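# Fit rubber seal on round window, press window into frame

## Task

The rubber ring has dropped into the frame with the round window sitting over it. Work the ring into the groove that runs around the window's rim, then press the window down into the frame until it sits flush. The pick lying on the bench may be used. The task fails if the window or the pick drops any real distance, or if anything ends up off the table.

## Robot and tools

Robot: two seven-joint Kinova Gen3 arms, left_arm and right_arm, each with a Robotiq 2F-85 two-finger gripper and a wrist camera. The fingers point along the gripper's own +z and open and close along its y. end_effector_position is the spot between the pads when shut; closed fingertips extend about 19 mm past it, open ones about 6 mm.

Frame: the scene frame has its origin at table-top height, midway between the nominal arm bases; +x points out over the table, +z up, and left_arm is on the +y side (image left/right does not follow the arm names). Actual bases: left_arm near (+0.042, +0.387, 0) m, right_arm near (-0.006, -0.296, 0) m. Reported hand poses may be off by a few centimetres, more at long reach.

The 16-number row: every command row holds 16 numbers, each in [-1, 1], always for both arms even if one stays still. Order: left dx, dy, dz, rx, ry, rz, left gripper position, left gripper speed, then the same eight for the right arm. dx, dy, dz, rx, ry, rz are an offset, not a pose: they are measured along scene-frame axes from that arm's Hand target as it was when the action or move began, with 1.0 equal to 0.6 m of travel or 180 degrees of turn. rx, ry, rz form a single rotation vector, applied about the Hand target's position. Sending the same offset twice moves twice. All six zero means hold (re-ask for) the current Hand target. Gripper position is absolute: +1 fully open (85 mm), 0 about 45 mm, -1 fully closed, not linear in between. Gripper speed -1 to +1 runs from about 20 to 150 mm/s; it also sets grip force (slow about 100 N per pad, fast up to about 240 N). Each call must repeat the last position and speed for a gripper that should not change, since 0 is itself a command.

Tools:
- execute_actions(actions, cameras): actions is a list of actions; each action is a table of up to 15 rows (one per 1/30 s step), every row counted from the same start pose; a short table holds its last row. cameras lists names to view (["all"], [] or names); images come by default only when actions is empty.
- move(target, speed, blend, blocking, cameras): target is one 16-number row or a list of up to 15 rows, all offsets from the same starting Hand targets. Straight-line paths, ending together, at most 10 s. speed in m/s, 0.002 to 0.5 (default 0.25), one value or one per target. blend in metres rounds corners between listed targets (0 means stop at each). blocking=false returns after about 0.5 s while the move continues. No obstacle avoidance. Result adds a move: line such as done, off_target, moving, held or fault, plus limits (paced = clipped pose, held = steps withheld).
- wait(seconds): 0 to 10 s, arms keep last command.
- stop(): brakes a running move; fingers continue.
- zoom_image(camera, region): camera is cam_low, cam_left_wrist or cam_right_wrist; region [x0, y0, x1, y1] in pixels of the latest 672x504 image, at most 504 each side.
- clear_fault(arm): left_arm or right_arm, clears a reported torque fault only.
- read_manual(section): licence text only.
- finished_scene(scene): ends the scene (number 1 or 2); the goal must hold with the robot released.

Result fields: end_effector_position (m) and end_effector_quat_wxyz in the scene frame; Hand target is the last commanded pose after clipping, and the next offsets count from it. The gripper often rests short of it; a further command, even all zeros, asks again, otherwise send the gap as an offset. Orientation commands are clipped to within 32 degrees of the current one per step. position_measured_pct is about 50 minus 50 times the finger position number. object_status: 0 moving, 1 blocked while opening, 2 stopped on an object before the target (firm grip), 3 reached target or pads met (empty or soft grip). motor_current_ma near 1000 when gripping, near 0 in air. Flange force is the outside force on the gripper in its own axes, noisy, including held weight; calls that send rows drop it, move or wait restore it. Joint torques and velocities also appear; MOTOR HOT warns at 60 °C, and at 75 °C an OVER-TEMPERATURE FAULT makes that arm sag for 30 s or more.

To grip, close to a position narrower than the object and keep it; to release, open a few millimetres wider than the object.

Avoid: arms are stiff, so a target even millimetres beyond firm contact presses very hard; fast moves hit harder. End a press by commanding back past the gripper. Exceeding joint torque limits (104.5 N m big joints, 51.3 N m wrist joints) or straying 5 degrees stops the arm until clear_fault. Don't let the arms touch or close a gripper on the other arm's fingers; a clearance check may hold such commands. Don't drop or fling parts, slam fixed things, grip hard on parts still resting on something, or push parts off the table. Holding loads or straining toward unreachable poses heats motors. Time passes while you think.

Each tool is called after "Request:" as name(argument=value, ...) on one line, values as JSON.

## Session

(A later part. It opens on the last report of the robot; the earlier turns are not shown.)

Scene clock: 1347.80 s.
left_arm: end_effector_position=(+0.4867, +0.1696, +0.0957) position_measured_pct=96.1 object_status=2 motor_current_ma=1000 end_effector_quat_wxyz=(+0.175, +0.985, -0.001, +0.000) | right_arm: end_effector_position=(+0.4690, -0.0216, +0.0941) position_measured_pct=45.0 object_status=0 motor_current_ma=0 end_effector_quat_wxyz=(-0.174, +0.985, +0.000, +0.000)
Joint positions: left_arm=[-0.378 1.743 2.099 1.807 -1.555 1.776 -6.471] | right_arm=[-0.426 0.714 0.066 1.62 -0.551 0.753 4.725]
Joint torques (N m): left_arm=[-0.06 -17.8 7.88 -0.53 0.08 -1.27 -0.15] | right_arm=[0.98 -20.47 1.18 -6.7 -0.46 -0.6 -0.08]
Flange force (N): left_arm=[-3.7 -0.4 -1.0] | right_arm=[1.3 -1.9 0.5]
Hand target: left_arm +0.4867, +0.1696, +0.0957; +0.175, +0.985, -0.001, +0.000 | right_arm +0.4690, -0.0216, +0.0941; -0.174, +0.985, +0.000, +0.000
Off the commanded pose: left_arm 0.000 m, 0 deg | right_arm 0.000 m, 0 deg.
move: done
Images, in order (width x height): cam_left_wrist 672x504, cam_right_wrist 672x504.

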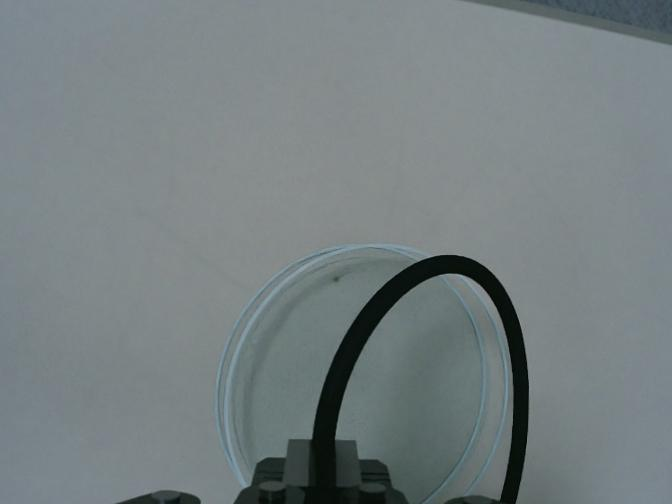

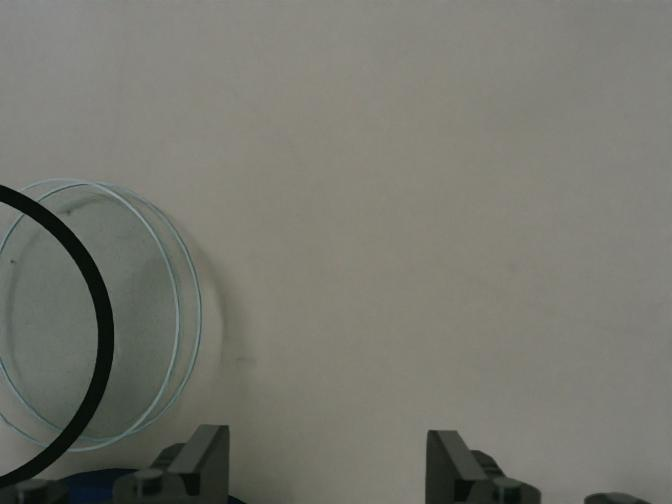

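Request:
move(target=[[0,0,0,0,0,0,-1,-0.8,0,0.141,0,0,0,0,0.1,0],[0,0,0,0,0,0,-1,-0.8,0,0.165,-0.06,0,0,0,0.1,0]], speed=0.1, cameras=["cam_right_wrist","cam_left_wrist"])

Scene clock: 1354.27 s.
left_arm: end_effector_position=(+0.4867, +0.1696, +0.0957) position_measured_pct=96.1 object_status=2 motor_current_ma=1000 end_effector_quat_wxyz=(+0.175, +0.985, -0.001, +0.000) | right_arm: end_effector_position=(+0.4690, +0.0774, +0.0581) position_measured_pct=45.0 object_status=3 motor_current_ma=0 end_effector_quat_wxyz=(-0.174, +0.985, +0.000, +0.000)
Joint positions: left_arm=[-0.378 1.743 2.099 1.807 -1.555 1.776 -6.471] | right_arm=[-0.595 0.844 0.073 1.48 -0.556 0.707 4.563]
Joint torques (N m): left_arm=[-0.05 -17.78 7.92 -0.5 0.07 -1.25 -0.15] | right_arm=[1 -22.78 1.29 -6.9 -0.34 -0.94 -0.08]
Flange force (N): left_arm=[-3.6 -0.3 -1.0] | right_arm=[1.9 -2.3 0.9]
Hand target: left_arm +0.4867, +0.1696, +0.0957; +0.175, +0.985, -0.001, +0.000 | right_arm +0.4690, +0.0774, +0.0581; -0.174, +0.985, +0.000, +0.000
Off the commanded pose: left_arm 0.000 m, 0 deg | right_arm 0.000 m, 0 deg.
move: done
Images, in order (width x height): cam_left_wrist 672x504, cam_right_wrist 672x504.

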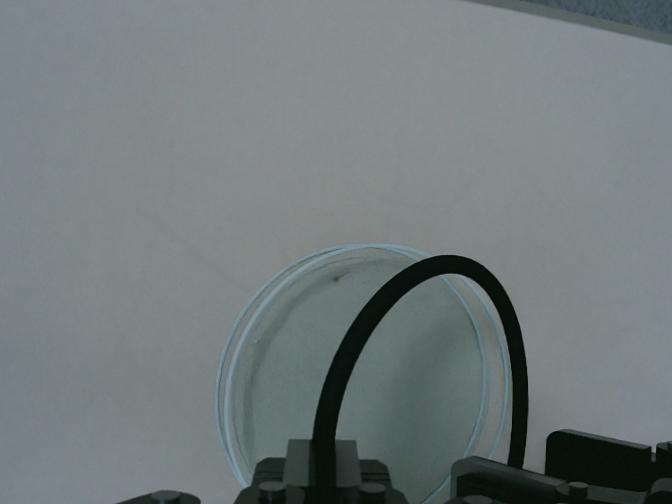

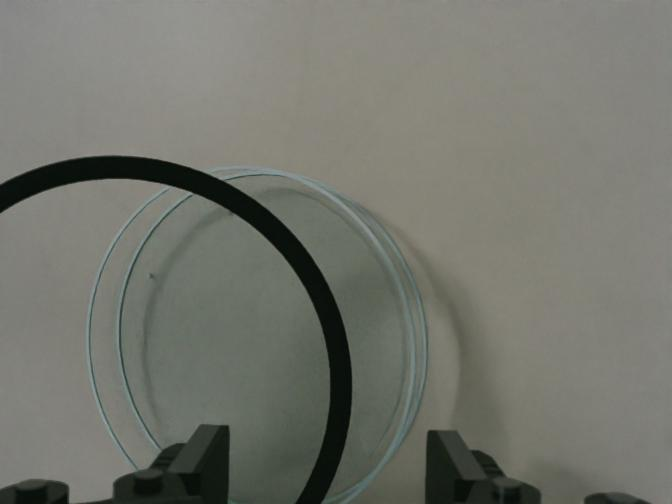

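Request:
move(target=[0,0,0,0,0,0,-1,-0.8,0,0,0,0,0,0,-1,-0.6], speed=0.1, cameras=["cam_right_wrist","cam_left_wrist"])

Request:
zoom_image(camera="cam_left_wrist", region=[400, 330, 640, 504])

Scene clock: 1363.07 s.
left_arm: end_effector_position=(+0.4867, +0.1696, +0.0957) position_measured_pct=96.1 object_status=2 motor_current_ma=1000 end_effector_quat_wxyz=(+0.175, +0.985, -0.001, +0.000) | right_arm: end_effector_position=(+0.4690, +0.0774, +0.0581) position_measured_pct=96.1 object_status=0 motor_current_ma=1000 end_effector_quat_wxyz=(-0.174, +0.985, +0.000, -0.001)
Joint positions: left_arm=[-0.378 1.743 2.099 1.807 -1.555 1.776 -6.471] | right_arm=[-0.595 0.844 0.073 1.48 -0.556 0.707 4.563]
Joint torques (N m): left_arm=[-0.09 -17.85 7.92 -0.51 0.03 -1.24 -0.14] | right_arm=[0.94 -22.54 1.26 -6.93 -0.36 -0.78 -0.13]
Flange force (N): left_arm=[-3.6 -0.3 -0.9] | right_arm=[1.1 -1.7 0.7]
Hand target: left_arm +0.4867, +0.1696, +0.0957; +0.175, +0.985, -0.001, +0.000 | right_arm +0.4690, +0.0774, +0.0581; -0.174, +0.985, +0.000, -0.001
Off the commanded pose: left_arm 0.000 m, 0 deg | right_arm 0.000 m, 0 deg.
move: done
Images, in order (width x height): cam_left_wrist 672x504, cam_right_wrist 672x504.

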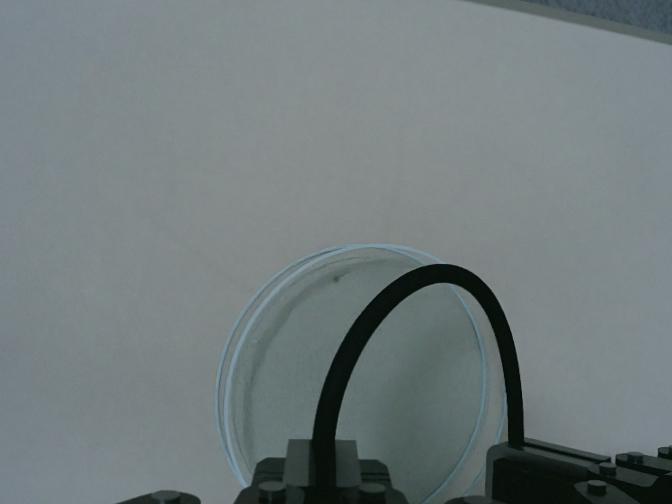

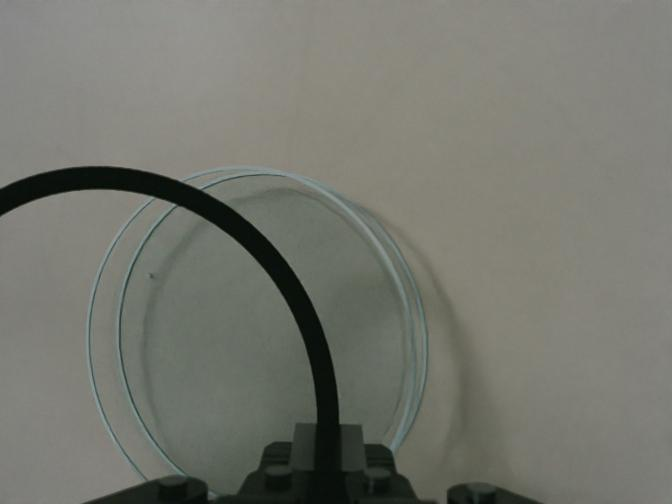

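Scaled by 2.100.

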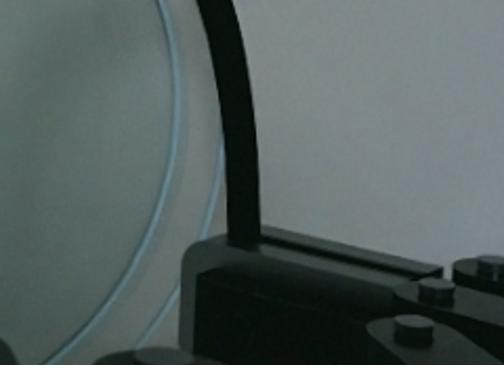

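Request:
move(target=[[0.0555,0.02,-0.0573,0,0,0,-1,-0.8,0.0875,-0.0418,0.007,0,0,0,-1,-0.6],[0.0555,0.02,-0.0573,0,0.045,0,-1,-0.8,0.0875,-0.0418,0.007,0,0.045,0,-1,-0.6]], speed=0.06, cameras=["cam_right_wrist","cam_left_wrist"])

Scene clock: 1383.10 s.
left_arm: end_effector_position=(+0.5200, +0.1817, +0.0614) position_measured_pct=96.1 object_status=2 motor_current_ma=1000 end_effector_quat_wxyz=(+0.175, +0.982, +0.012, -0.069) | right_arm: end_effector_position=(+0.5215, +0.0524, +0.0623) position_measured_pct=96.1 object_status=2 motor_current_ma=1000 end_effector_quat_wxyz=(-0.173, +0.982, -0.012, -0.070)
Joint positions: left_arm=[-0.368 1.79 2.068 1.568 -1.528 1.793 -6.655] | right_arm=[-0.482 0.986 0.095 1.146 -0.53 1.052 4.529]
Joint torques (N m): left_arm=[-1.22 -19.77 7.72 0.95 0.39 -0.31 -0.16] | right_arm=[2.4 -24.77 2.36 -7.19 0.01 -0.19 -0.02]
Flange force (N): left_arm=[-2.8 2.2 0.1] | right_arm=[1.1 -4.2 1.6]
Hand target: left_arm +0.5200, +0.1817, +0.0614; +0.175, +0.982, +0.012, -0.070 | right_arm +0.5215, +0.0523, +0.0623; -0.173, +0.982, -0.012, -0.070
Off the commanded pose: left_arm 0.000 m, 0 deg | right_arm 0.000 m, 0 deg.
move: done
Images, in order (width x height): cam_left_wrist 672x504, cam_right_wrist 672x504.

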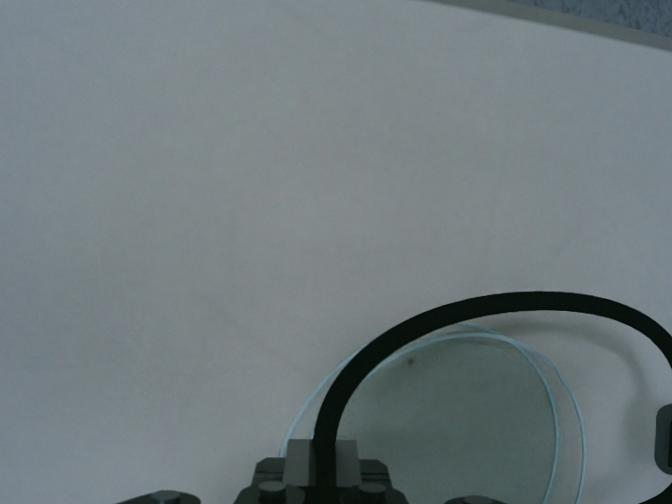

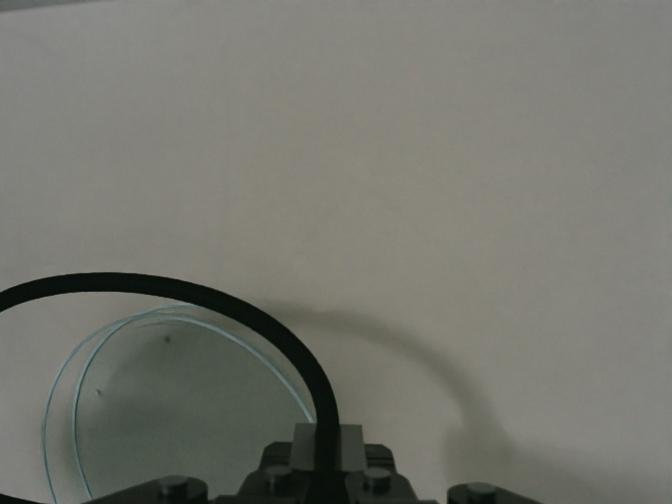

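Request:
move(target=[[0.01,0,0,0,0,0,-1,-0.8,0.01,0,0,0,0,0,-1,-0.6],[0.01,0,-0.03,0,0,0,-1,-0.8,0.01,0,-0.03,0,0,0,-1,-0.6]], speed=0.05, cameras=["cam_right_wrist","cam_left_wrist"])

Scene clock: 1392.73 s.
left_arm: end_effector_position=(+0.5260, +0.1816, +0.0434) position_measured_pct=96.1 object_status=2 motor_current_ma=1000 end_effector_quat_wxyz=(+0.175, +0.982, +0.012, -0.069) | right_arm: end_effector_position=(+0.5275, +0.0523, +0.0443) position_measured_pct=96.1 object_status=2 motor_current_ma=1000 end_effector_quat_wxyz=(-0.173, +0.982, -0.013, -0.070)
Joint positions: left_arm=[-0.369 1.817 2.05 1.552 -1.558 1.776 -6.686] | right_arm=[-0.475 1.023 0.091 1.126 -0.533 1.038 4.54]
Joint torques (N m): left_arm=[-1.25 -20.01 7.87 0.97 0.29 -0.27 -0.08] | right_arm=[2.39 -25.31 2.34 -6.93 0.08 -0.23 -0.09]
Flange force (N): left_arm=[-3.7 1.8 0.4] | right_arm=[2.5 -4.6 1.8]
Hand target: left_arm +0.5260, +0.1816, +0.0434; +0.175, +0.982, +0.012, -0.069 | right_arm +0.5275, +0.0523, +0.0443; -0.173, +0.982, -0.013, -0.070
Off the commanded pose: left_arm 0.000 m, 0 deg | right_arm 0.000 m, 0 deg.
move: done
Images, in order (width x height): cam_left_wrist 672x504, cam_right_wrist 672x504.

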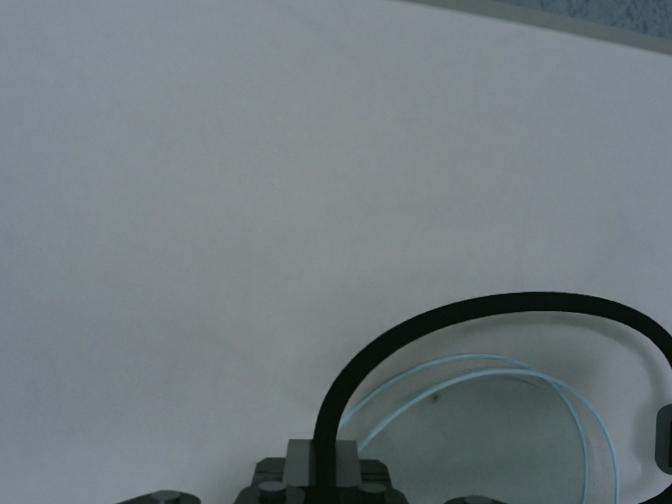

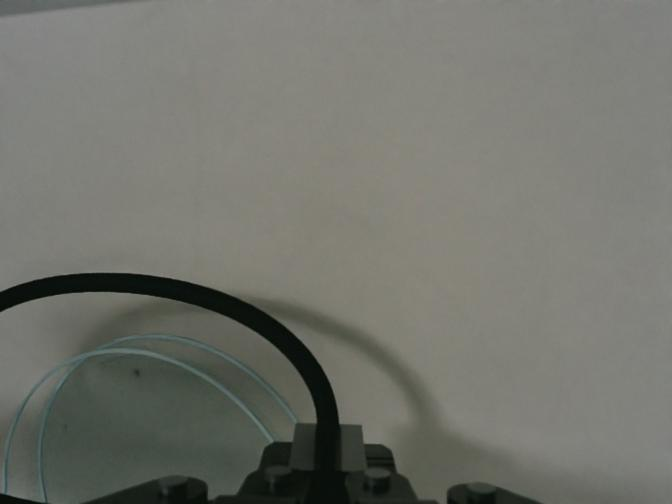

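Request:
move(target=[[0,0,-0.0315,0,0,0,-1,-0.8,0,0,-0.032,0,0,0,-1,-0.6]], speed=0.03, cameras=["cam_right_wrist","cam_left_wrist"])

Scene clock: 1400.00 s.
left_arm: end_effector_position=(+0.5260, +0.1816, +0.0245) position_measured_pct=96.1 object_status=2 motor_current_ma=1000 end_effector_quat_wxyz=(+0.175, +0.982, +0.012, -0.069) | right_arm: end_effector_position=(+0.5275, +0.0523, +0.0251) position_measured_pct=96.1 object_status=2 motor_current_ma=1000 end_effector_quat_wxyz=(-0.173, +0.982, -0.012, -0.070)
Joint positions: left_arm=[-0.376 1.848 2.031 1.558 -1.586 1.758 -6.7] | right_arm=[-0.473 1.051 0.085 1.132 -0.539 1.006 4.556]
Joint torques (N m): left_arm=[-1.21 -19.07 7.2 1.23 0.17 -0.05 -0.2] | right_arm=[2.56 -24.85 2.55 -6.57 0.24 -0.24 -0.12]
Flange force (N): left_arm=[-3.7 2.9 -1.7] | right_arm=[1.9 -4.8 1.3]
Hand target: left_arm +0.5260, +0.1816, +0.0245; +0.175, +0.982, +0.012, -0.069 | right_arm +0.5275, +0.0524, +0.0251; -0.173, +0.982, -0.012, -0.070
Off the commanded pose: left_arm 0.000 m, 0 deg | right_arm 0.000 m, 0 deg.
move: done
Images, in order (width x height): cam_left_wrist 672x504, cam_right_wrist 672x504.

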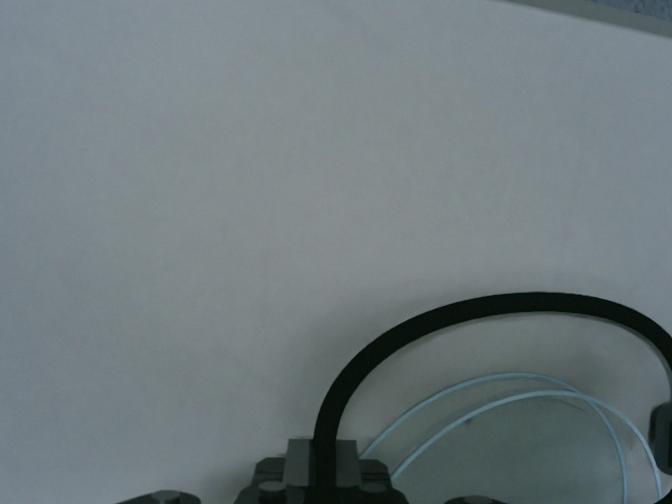

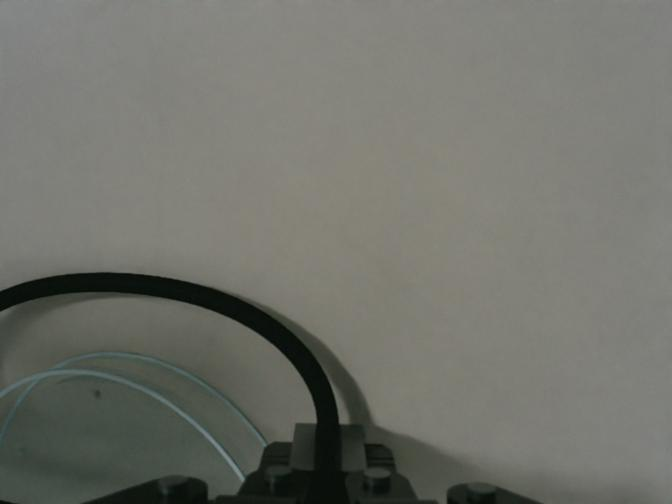

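Request:
move(target=[[-0.03,0.01,0,0,0,0,-1,-0.8,-0.03,-0.01,0,0,0,0,-1,-0.6]], speed=0.03, cameras=["cam_right_wrist","cam_left_wrist"])

Scene clock: 1403.93 s.
left_arm: end_effector_position=(+0.5080, +0.1876, +0.0245) position_measured_pct=96.1 object_status=2 motor_current_ma=1000 end_effector_quat_wxyz=(+0.175, +0.982, +0.012, -0.069) | right_arm: end_effector_position=(+0.5095, +0.0464, +0.0251) position_measured_pct=96.1 object_status=2 motor_current_ma=1000 end_effector_quat_wxyz=(-0.173, +0.982, -0.012, -0.070)
Joint positions: left_arm=[-0.403 1.863 2.031 1.632 -1.578 1.766 -6.655] | right_arm=[-0.474 1.012 0.074 1.227 -0.547 0.953 4.581]
Joint torques (N m): left_arm=[-3.65 -18.93 6.42 1 -0.25 1.48 -0.31] | right_arm=[5.06 -22.36 4.82 -4.72 1.58 0.12 0]
Flange force (N): left_arm=[-2.5 8.5 -0.1] | right_arm=[0.9 -10.1 1.5]
Hand target: left_arm +0.5080, +0.1876, +0.0245; +0.175, +0.982, +0.012, -0.069 | right_arm +0.5095, +0.0463, +0.0251; -0.173, +0.982, -0.012, -0.070
Off the commanded pose: left_arm 0.000 m, 0 deg | right_arm 0.000 m, 0 deg.
move: done
Images, in order (width x height): cam_left_wrist 672x504, cam_right_wrist 672x504.

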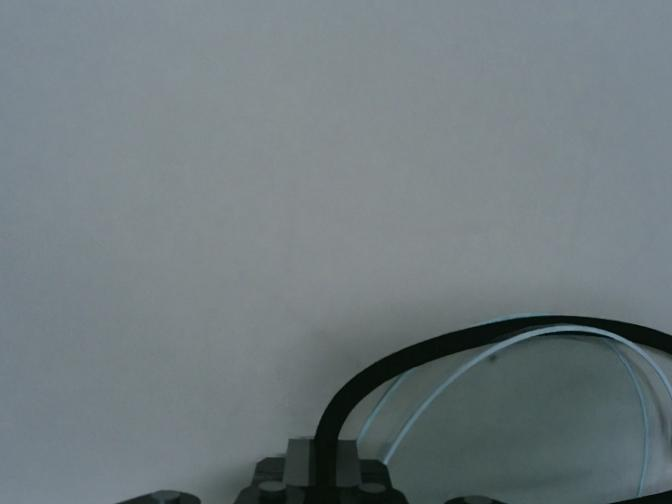

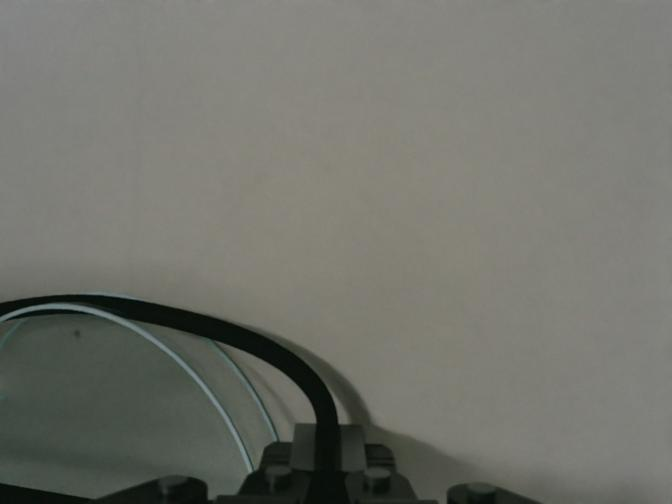

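Request:
move(target=[[-0.02,0,0,0,0,0,-1,-0.8,-0.02,0,0,0,0,0,-1,-0.6]], speed=0.03, cameras=["cam_right_wrist","cam_left_wrist"])

Request:
zoom_image(camera="cam_left_wrist", region=[300, 250, 672, 504])

Scene clock: 1409.53 s.
left_arm: end_effector_position=(+0.4960, +0.1876, +0.0245) position_measured_pct=96.1 object_status=2 motor_current_ma=1000 end_effector_quat_wxyz=(+0.175, +0.982, +0.012, -0.070) | right_arm: end_effector_position=(+0.4975, +0.0463, +0.0251) position_measured_pct=96.1 object_status=2 motor_current_ma=1000 end_effector_quat_wxyz=(-0.173, +0.982, -0.012, -0.070)
Joint positions: left_arm=[-0.413 1.871 2.03 1.678 -1.574 1.768 -6.621] | right_arm=[-0.481 0.99 0.068 1.279 -0.553 0.922 4.589]
Joint torques (N m): left_arm=[-3.6 -18.62 6.35 0.72 -0.15 1.62 -0.13] | right_arm=[5.17 -22.02 5.04 -4.37 1.68 0.2 -0.05]
Flange force (N): left_arm=[-2.8 8.2 0.3] | right_arm=[1.0 -10.4 2.1]
Hand target: left_arm +0.4960, +0.1876, +0.0245; +0.175, +0.982, +0.012, -0.070 | right_arm +0.4975, +0.0463, +0.0251; -0.173, +0.982, -0.012, -0.070
Off the commanded pose: left_arm 0.000 m, 0 deg | right_arm 0.000 m, 0 deg.
move: done
Images, in order (width x height): cam_left_wrist 672x504, cam_right_wrist 672x504.

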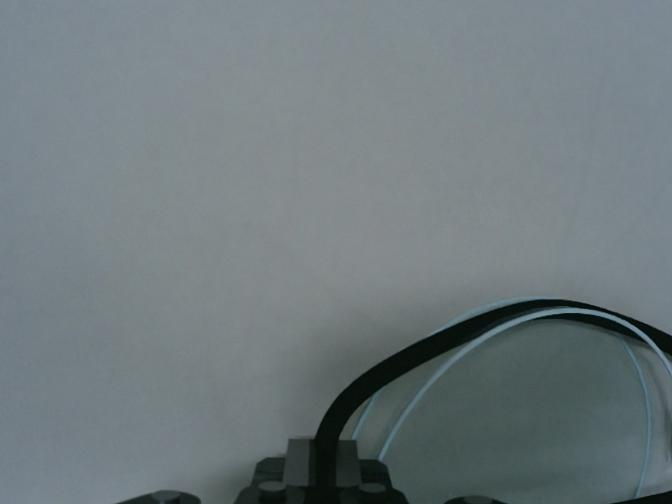

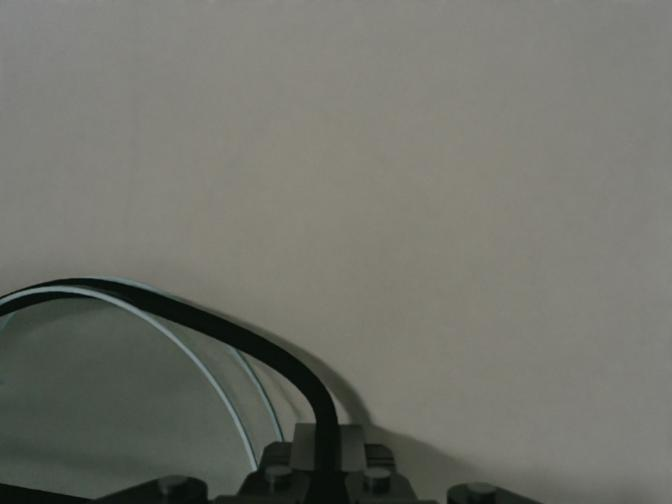

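Scaled by 1.355.

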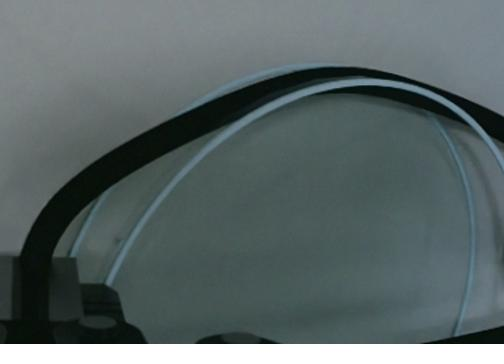

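Request:
move(target=[[-0.02,0,0,0,0,0,-1,-0.8,-0.02,0,0,0,0,0,-1,-0.6]], speed=0.03, cameras=["cam_right_wrist","cam_left_wrist"])

Request:
zoom_image(camera="cam_left_wrist", region=[300, 200, 672, 504])

Scene clock: 1414.83 s.
left_arm: end_effector_position=(+0.4840, +0.1876, +0.0245) position_measured_pct=96.1 object_status=2 motor_current_ma=1000 end_effector_quat_wxyz=(+0.175, +0.982, +0.012, -0.070) | right_arm: end_effector_position=(+0.4855, +0.0463, +0.0251) position_measured_pct=96.1 object_status=2 motor_current_ma=1000 end_effector_quat_wxyz=(-0.173, +0.982, -0.012, -0.070)
Joint positions: left_arm=[-0.421 1.878 2.029 1.722 -1.57 1.77 -6.586] | right_arm=[-0.487 0.969 0.061 1.33 -0.559 0.891 4.597]
Joint torques (N m): left_arm=[-3.42 -18.03 6.14 1.21 0.74 2.02 -0.16] | right_arm=[5.58 -20.93 5.32 -2.92 2.05 0.78 -0.1]
Flange force (N): left_arm=[-0.3 8.9 1.3] | right_arm=[2.6 -12.5 2.5]
Hand target: left_arm +0.4840, +0.1876, +0.0245; +0.175, +0.982, +0.012, -0.069 | right_arm +0.4855, +0.0463, +0.0251; -0.173, +0.982, -0.012, -0.070
Off the commanded pose: left_arm 0.000 m, 0 deg | right_arm 0.000 m, 0 deg.
move: done
Images, in order (width x height): cam_left_wrist 672x504, cam_right_wrist 672x504.

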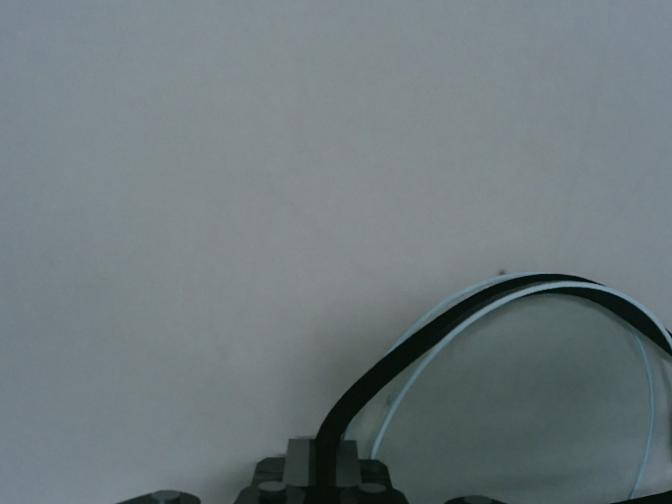

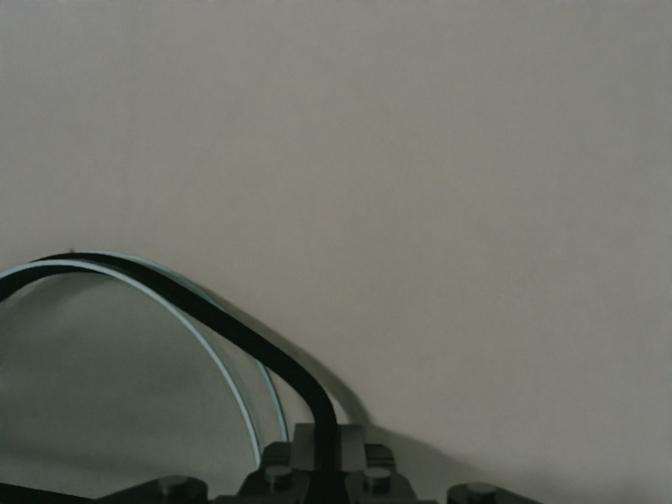

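Scaled by 1.355.

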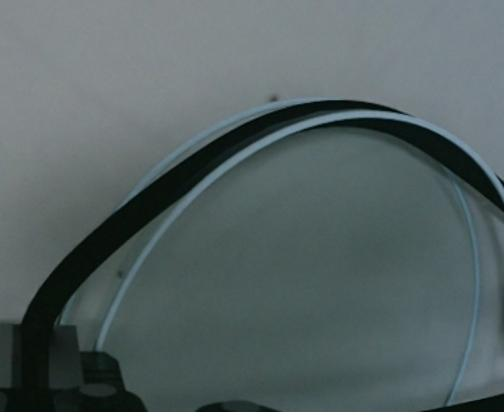

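Request:
move(target=[[0,0,0,0,0,0,-0.86,-1,0,0,0,0,0,0,-1,-0.6]], speed=0.03, cameras=["cam_right_wrist","cam_left_wrist"])

Request:
zoom_image(camera="cam_left_wrist", region=[250, 250, 550, 504])

Scene clock: 1428.17 s.
left_arm: end_effector_position=(+0.4840, +0.1877, +0.0244) position_measured_pct=92.6 object_status=3 motor_current_ma=90 end_effector_quat_wxyz=(+0.175, +0.982, +0.012, -0.070) | right_arm: end_effector_position=(+0.4855, +0.0463, +0.0251) position_measured_pct=96.1 object_status=2 motor_current_ma=1000 end_effector_quat_wxyz=(-0.173, +0.982, -0.012, -0.070)
Joint positions: left_arm=[-0.421 1.878 2.029 1.722 -1.57 1.77 -6.586] | right_arm=[-0.487 0.969 0.061 1.33 -0.559 0.891 4.597]
Joint torques (N m): left_arm=[-1.61 -17.69 6.84 1.92 1.6 0.99 -0.19] | right_arm=[5.13 -21.15 5.05 -3.1 1.9 0.76 -0.07]
Flange force (N): left_arm=[1.4 5.3 1.2] | right_arm=[2.8 -11.7 2.4]
Hand target: left_arm +0.4840, +0.1876, +0.0245; +0.175, +0.982, +0.012, -0.070 | right_arm +0.4855, +0.0463, +0.0251; -0.173, +0.982, -0.012, -0.070
Off the commanded pose: left_arm 0.000 m, 0 deg | right_arm 0.000 m, 0 deg.
move: done
Images, in order (width x height): cam_left_wrist 672x504, cam_right_wrist 672x504.

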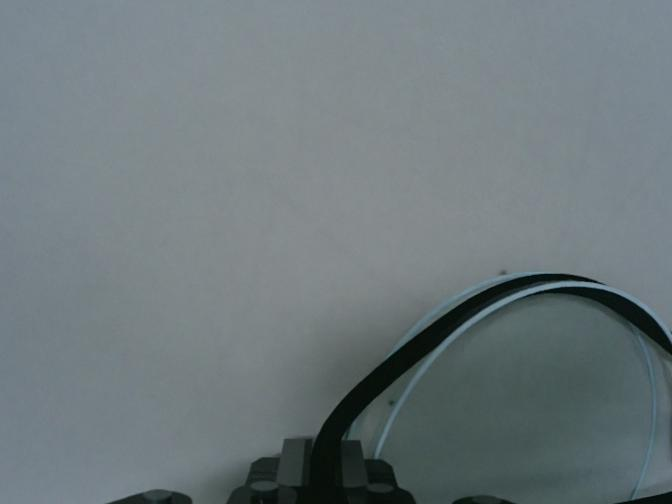

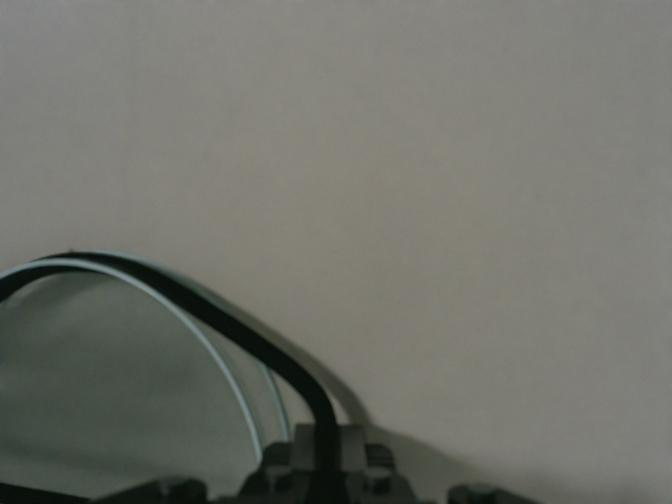

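Scaled by 1.680.

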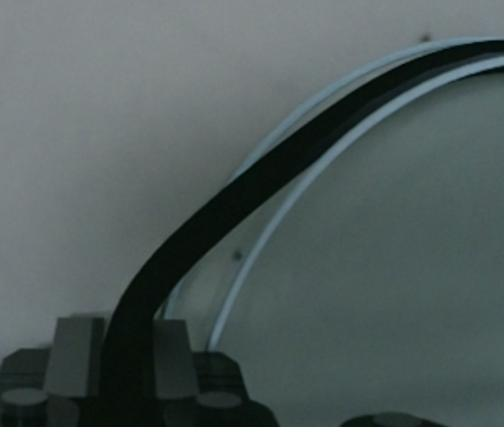

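Request:
move(target=[[-0.025,-0.002,0,0,0,0,-0.86,-1,0,0,0,0,0,0,-1,-0.6]], speed=0.02, cameras=["cam_right_wrist","cam_left_wrist"])

Request:
zoom_image(camera="cam_left_wrist", region=[250, 200, 672, 504])

Scene clock: 1434.37 s.
left_arm: end_effector_position=(+0.4690, +0.1865, +0.0245) position_measured_pct=92.6 object_status=3 motor_current_ma=90 end_effector_quat_wxyz=(+0.175, +0.982, +0.012, -0.069) | right_arm: end_effector_position=(+0.4855, +0.0464, +0.0251) position_measured_pct=96.1 object_status=2 motor_current_ma=1000 end_effector_quat_wxyz=(-0.173, +0.982, -0.012, -0.070)
Joint positions: left_arm=[-0.428 1.887 2.027 1.776 -1.566 1.771 -6.541] | right_arm=[-0.487 0.969 0.061 1.33 -0.559 0.891 4.597]
Joint torques (N m): left_arm=[0.59 -15.25 5.46 3.98 4.17 1.44 -0.3] | right_arm=[6.37 -20.17 6.06 -1.43 2.58 1.46 -0.11]
Flange force (N): left_arm=[9.7 4.8 0.0] | right_arm=[4.6 -15.4 3.2]
Hand target: left_arm +0.4690, +0.1864, +0.0245; +0.175, +0.982, +0.012, -0.070 | right_arm +0.4855, +0.0464, +0.0251; -0.173, +0.982, -0.012, -0.070
Off the commanded pose: left_arm 0.000 m, 0 deg | right_arm 0.000 m, 0 deg.
move: done
Images, in order (width x height): cam_left_wrist 672x504, cam_right_wrist 672x504.

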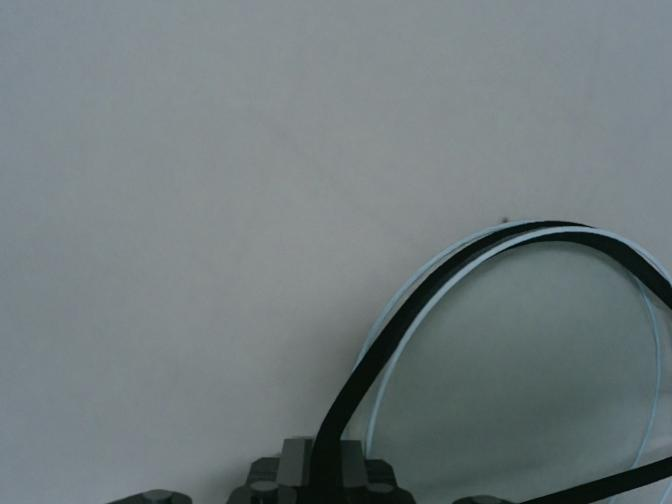

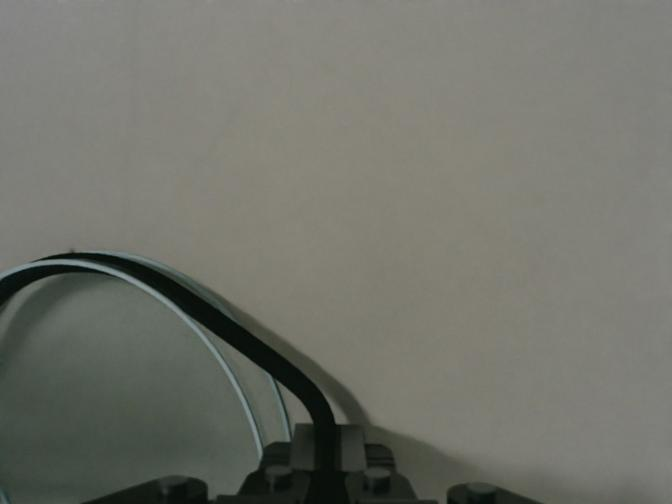

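Scaled by 1.194.

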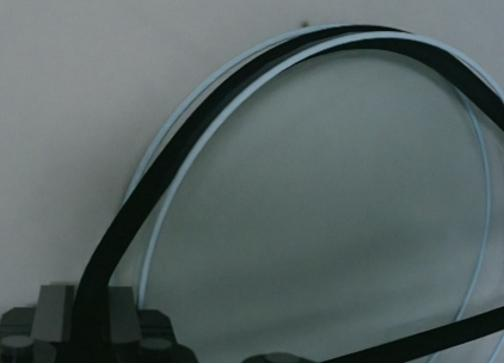

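Request:
move(target=[[0,0,0,0,0,0,-0.86,-1,0,0,0,0,0,0,-0.86,-1],[0,0,0,0,0,0,-0.86,-1,-0.027,0.002,0,0,0,0,-0.86,-1]], speed=0.02, cameras=["cam_right_wrist","cam_left_wrist"])

Request:
zoom_image(camera="cam_right_wrist", region=[0, 200, 422, 504])

Scene clock: 1440.97 s.
left_arm: end_effector_position=(+0.4690, +0.1864, +0.0245) position_measured_pct=92.6 object_status=3 motor_current_ma=90 end_effector_quat_wxyz=(+0.175, +0.982, +0.012, -0.070) | right_arm: end_effector_position=(+0.4693, +0.0475, +0.0251) position_measured_pct=92.6 object_status=3 motor_current_ma=110 end_effector_quat_wxyz=(-0.173, +0.982, -0.012, -0.070)
Joint positions: left_arm=[-0.428 1.887 2.027 1.776 -1.566 1.771 -6.541] | right_arm=[-0.498 0.944 0.052 1.393 -0.568 0.851 4.604]
Joint torques (N m): left_arm=[-1.5 -16.35 5.62 2.92 3 2.11 -0.22] | right_arm=[1.76 -18 2.35 1.85 1.84 3.95 -0.08]
Flange force (N): left_arm=[6.4 7.7 1.5] | right_arm=[12.1 -12.5 1.1]
Hand target: left_arm +0.4690, +0.1864, +0.0245; +0.175, +0.982, +0.012, -0.069 | right_arm +0.4693, +0.0475, +0.0251; -0.173, +0.982, -0.012, -0.070
Off the commanded pose: left_arm 0.000 m, 0 deg | right_arm 0.000 m, 0 deg.
move: done
Images, in order (width x height): cam_left_wrist 672x504, cam_right_wrist 672x504.

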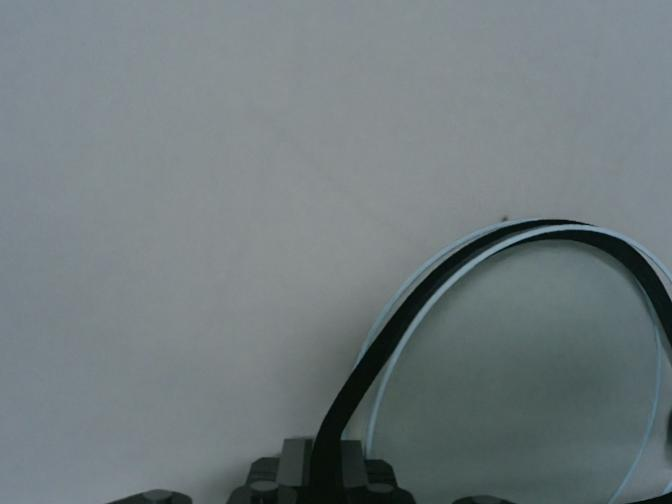

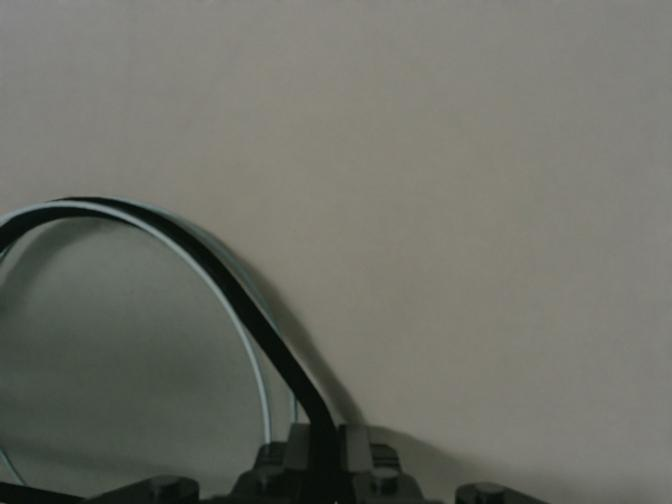

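Scaled by 1.194.

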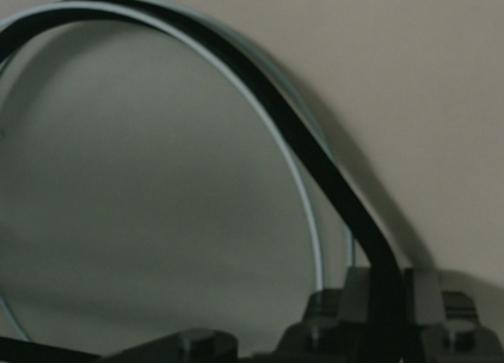

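Request:
move(target=[[-0.0237,-0.003,0,0,0,0.07,-0.86,-1,-0.0227,0.003,0,0,0,-0.07,-0.86,-1]], speed=0.02, cameras=["cam_right_wrist","cam_left_wrist"])

Scene clock: 1465.50 s.
left_arm: end_effector_position=(+0.4548, +0.1846, +0.0245) position_measured_pct=92.6 object_status=3 motor_current_ma=90 end_effector_quat_wxyz=(+0.181, +0.975, +0.119, -0.050) | right_arm: end_effector_position=(+0.4556, +0.0493, +0.0251) position_measured_pct=92.6 object_status=3 motor_current_ma=110 end_effector_quat_wxyz=(-0.180, +0.975, -0.120, -0.051)
Joint positions: left_arm=[-0.457 1.909 2.025 1.914 -1.624 1.744 -6.245] | right_arm=[-0.534 0.884 0.068 1.545 -0.665 0.693 4.483]
Joint torques (N m): left_arm=[3.05 -15.41 8.1 1.65 1.41 -3.13 -0.38] | right_arm=[-1.39 -21.2 -0.9 -6.6 -1.08 -0.51 -0.09]
Flange force (N): left_arm=[-0.2 -6.1 -2.9] | right_arm=[1.4 1.7 -3.6]
Hand target: left_arm +0.4548, +0.1846, +0.0245; +0.181, +0.975, +0.119, -0.050 | right_arm +0.4556, +0.0493, +0.0251; -0.180, +0.975, -0.120, -0.051
Off the commanded pose: left_arm 0.000 m, 0 deg | right_arm 0.000 m, 0 deg.
move: done
Images, in order (width x height): cam_left_wrist 672x504, cam_right_wrist 672x504.

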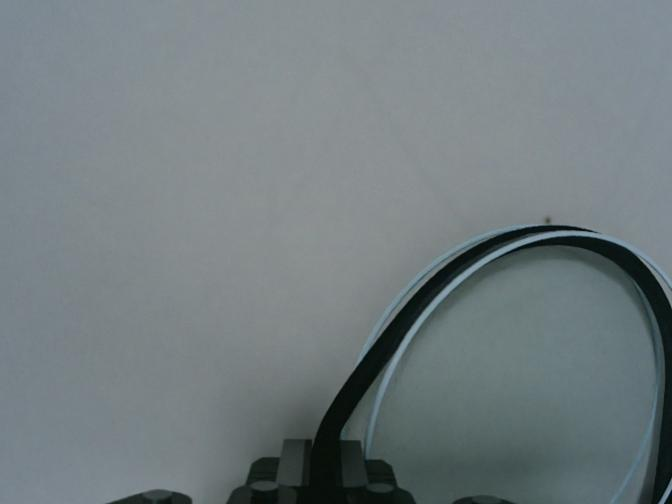

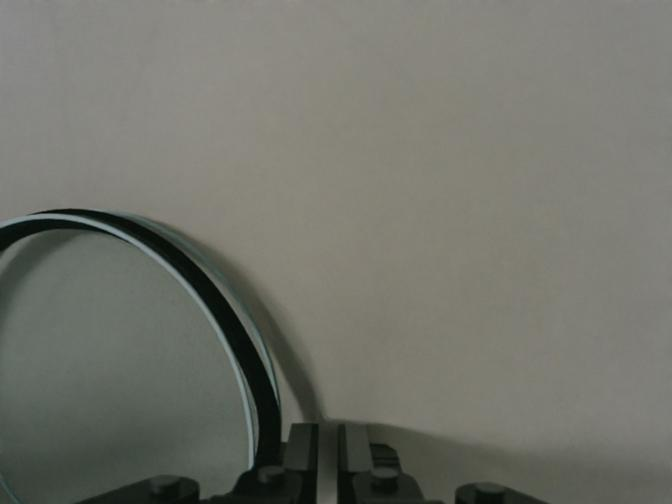

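Request:
move(target=[[0,0,0,0,0,0,-0.86,-1,0,-0.05,0.1,0,0,0,-1,-1],[0,0,0,0,0,0,-0.86,-1,-0.1,-0.05,0.18,-0.1,0,0,-1,-1]], speed=0.08, cameras=["cam_right_wrist","cam_left_wrist"])

Scene clock: 1472.27 s.
left_arm: end_effector_position=(+0.4548, +0.1846, +0.0245) position_measured_pct=92.6 object_status=3 motor_current_ma=90 end_effector_quat_wxyz=(+0.181, +0.975, +0.119, -0.050) | right_arm: end_effector_position=(+0.3957, +0.0193, +0.1331) position_measured_pct=98.7 object_status=3 motor_current_ma=950 end_effector_quat_wxyz=(-0.025, +0.991, -0.127, -0.031)
Joint positions: left_arm=[-0.458 1.909 2.025 1.914 -1.624 1.744 -6.245] | right_arm=[-0.864 0.667 0.335 1.534 -0.337 1.008 4.045]
Joint torques (N m): left_arm=[-0.07 -16.46 7.58 0.7 0.29 -1.27 -0.16] | right_arm=[0.83 -19.58 3.04 -7.03 0.04 -0.44 -0.03]
Flange force (N): left_arm=[-3.2 -0.6 -1.3] | right_arm=[0.1 -2.5 -0.4]
Hand target: left_arm +0.4548, +0.1846, +0.0245; +0.181, +0.975, +0.119, -0.050 | right_arm +0.3956, +0.0193, +0.1331; -0.025, +0.991, -0.127, -0.031
Off the commanded pose: left_arm 0.000 m, 0 deg | right_arm 0.000 m, 0 deg.
move: done
Images, in order (width x height): cam_left_wrist 672x504, cam_right_wrist 672x504.

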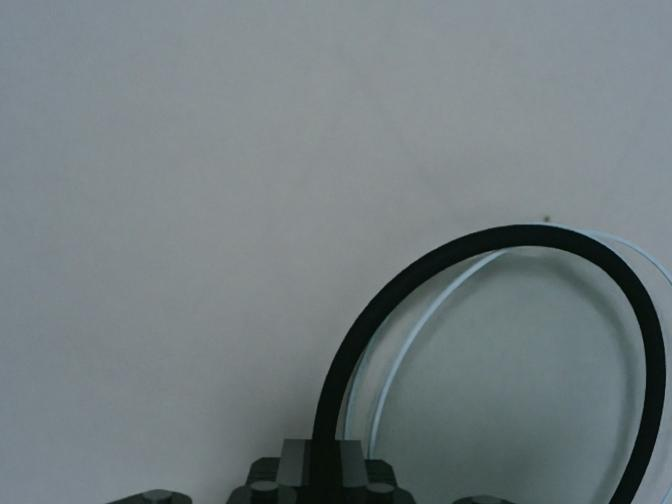

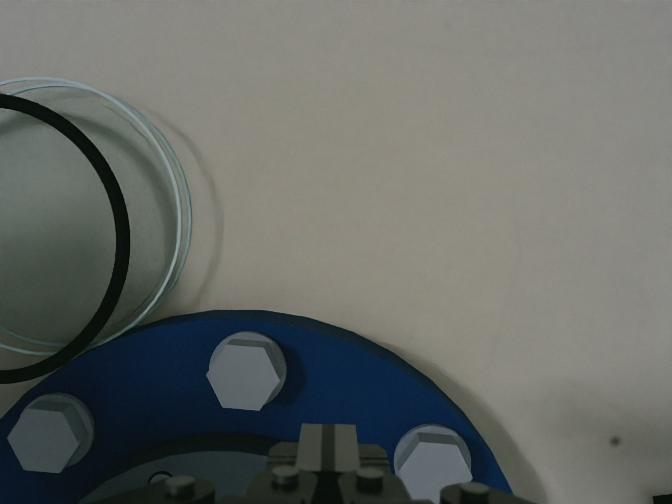

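Request:
move(target=[[0,0,0,0,0,0,-1,-0.8,0,0,0,0,0,0,-1,0],[0,0.05,0.15,0,0,0,-1,-0.8,0,0,0,0,0,0,-1,0],[0,0.12,0.18,0,0,0,-1,-0.8,0.05,0.05,0,0,0,0,-1,0]], speed=0.1, cameras=["cam_right_wrist","cam_left_wrist"])

Scene clock: 1485.80 s.
left_arm: end_effector_position=(+0.4548, +0.2566, +0.1325) position_measured_pct=96.5 object_status=2 motor_current_ma=1000 end_effector_quat_wxyz=(+0.181, +0.975, +0.119, -0.050) | right_arm: end_effector_position=(+0.4256, +0.0493, +0.1331) position_measured_pct=98.7 object_status=3 motor_current_ma=950 end_effector_quat_wxyz=(-0.025, +0.991, -0.127, -0.031)
Joint positions: left_arm=[-0.564 1.72 2.203 1.871 -1.362 1.87 -6.27] | right_arm=[-0.853 0.753 0.333 1.363 -0.344 1.092 4.016]
Joint torques (N m): left_arm=[-0.02 -16.97 7.17 -1.51 0.28 -1.29 -0.15] | right_arm=[0.94 -21.48 3.17 -7.42 0.11 -0.54 -0.1]
Motor temperatures (°C): left_arm=[33 38 31 29 39 41 34] | right_arm=[34 34 27 30 34 37 37]
Flange force (N): left_arm=[-3.5 -0.8 -0.3] | right_arm=[0.4 -2.8 -0.4]
Hand target: left_arm +0.4548, +0.2566, +0.1325; +0.181, +0.975, +0.119, -0.050 | right_arm +0.4256, +0.0493, +0.1331; -0.025, +0.991, -0.127, -0.031
Off the commanded pose: left_arm 0.000 m, 0 deg | right_arm 0.000 m, 0 deg.
move: done
Images, in order (width x height): cam_left_wrist 672x504, cam_right_wrist 672x504.

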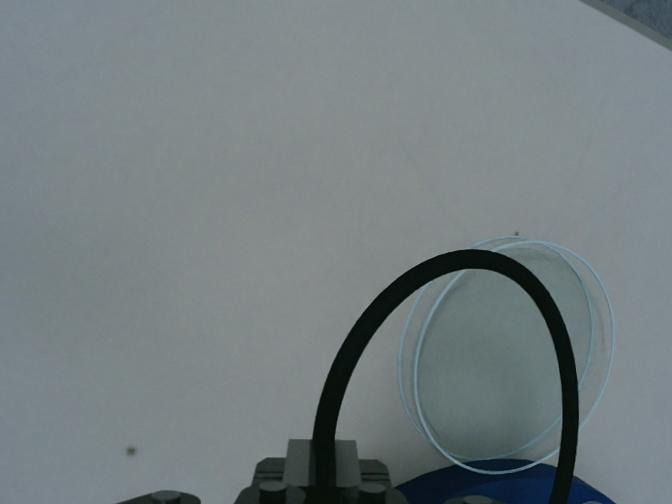

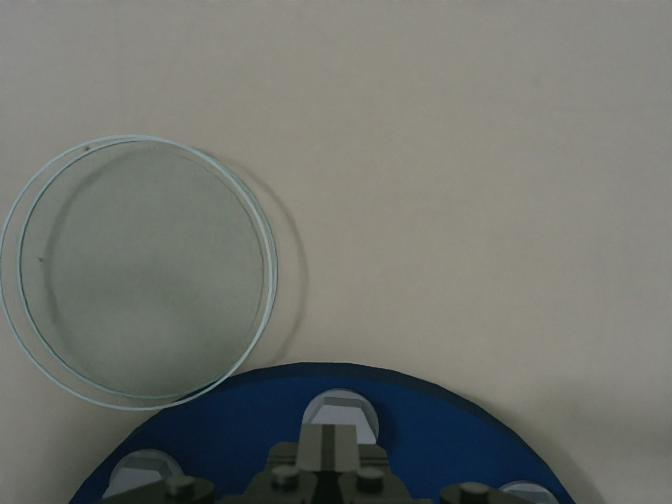

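Request:
move(target=[[0,0,0,0,0,0,-1,-0.8,0.0757,0.114,-0.08,-0.016,-0.0197,0.081,-1,0],[0,0,0,0,0,0,-1,-0.8,0.0757,0.114,-0.155,-0.016,-0.0197,0.081,-1,0]], speed=0.08)

Request:
move(target=[0,0,0,0,0,0,-1,-0.8,0,0,-0.0085,0,0,0,-1,0], speed=0.01, cameras=["cam_right_wrist"])

Scene clock: 1497.37 s.
left_arm: end_effector_position=(+0.4548, +0.2566, +0.1325) position_measured_pct=96.5 object_status=2 motor_current_ma=1000 end_effector_quat_wxyz=(+0.181, +0.975, +0.119, -0.050) | right_arm: end_effector_position=(+0.4710, +0.1178, +0.0401) position_measured_pct=98.7 object_status=3 motor_current_ma=950 end_effector_quat_wxyz=(+0.000, +1.000, +0.000, +0.000)
Joint positions: left_arm=[-0.564 1.72 2.203 1.871 -1.362 1.87 -6.27] | right_arm=[-0.875 1.032 0.289 1.081 -0.284 1.066 4.125]
Joint torques (N m): left_arm=[-0.11 -16.94 7.16 -1.53 0.29 -1.27 -0.13] | right_arm=[0.89 -25.36 3.33 -7.42 0.27 -0.67 -0.09]
Flange force (N): left_arm=[-3.5 -0.6 -0.3] | right_arm=[1.7 -3.1 -0.2]
Hand target: left_arm +0.4548, +0.2566, +0.1325; +0.181, +0.975, +0.119, -0.050 | right_arm +0.4710, +0.1178, +0.0401; +0.000, +1.000, +0.000, +0.000
Off the commanded pose: left_arm 0.000 m, 0 deg | right_arm 0.000 m, 0 deg.
move: done

Scene clock: 1498.10 s.
left_arm: end_effector_position=(+0.4548, +0.2566, +0.1325) position_measured_pct=96.5 object_status=2 motor_current_ma=1000 end_effector_quat_wxyz=(+0.181, +0.975, +0.119, -0.050) | right_arm: end_effector_position=(+0.4712, +0.1178, +0.0353) position_measured_pct=98.7 object_status=3 motor_current_ma=950 end_effector_quat_wxyz=(+0.000, +1.000, +0.000, +0.000)
Joint positions: left_arm=[-0.564 1.72 2.203 1.871 -1.362 1.87 -6.27] | right_arm=[-0.874 1.039 0.287 1.083 -0.285 1.056 4.126]
Joint torques (N m): left_arm=[-0.03 -16.95 7.17 -1.51 0.28 -1.28 -0.17] | right_arm=[1.21 3.4 0.21 -0.26 -0.01 -4.65 -0.14]
Flange force (N): left_arm=[-3.6 -0.8 -0.3] | right_arm=[-10.2 6.6 -51.1]
Hand target: left_arm +0.4548, +0.2566, +0.1325; +0.181, +0.975, +0.119, -0.050 | right_arm +0.4711, +0.1177, +0.0350; +0.000, +1.000, +0.000, +0.000
Off the commanded pose: left_arm 0.000 m, 0 deg | right_arm 0.000 m, 0 deg.
move: done
Images, in order (width x height): cam_right_wrist 672x504.

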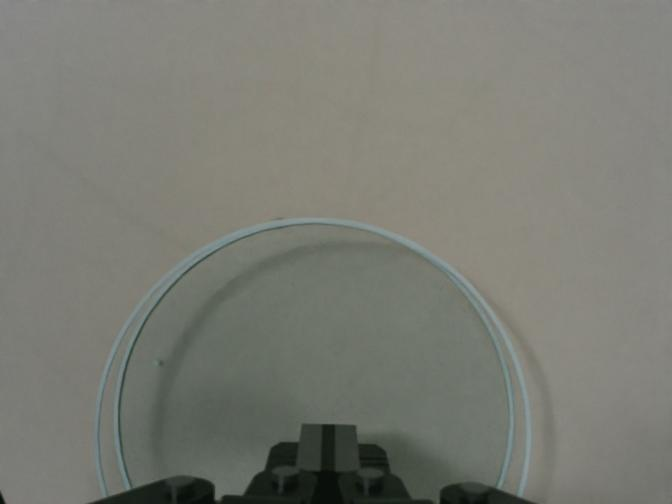

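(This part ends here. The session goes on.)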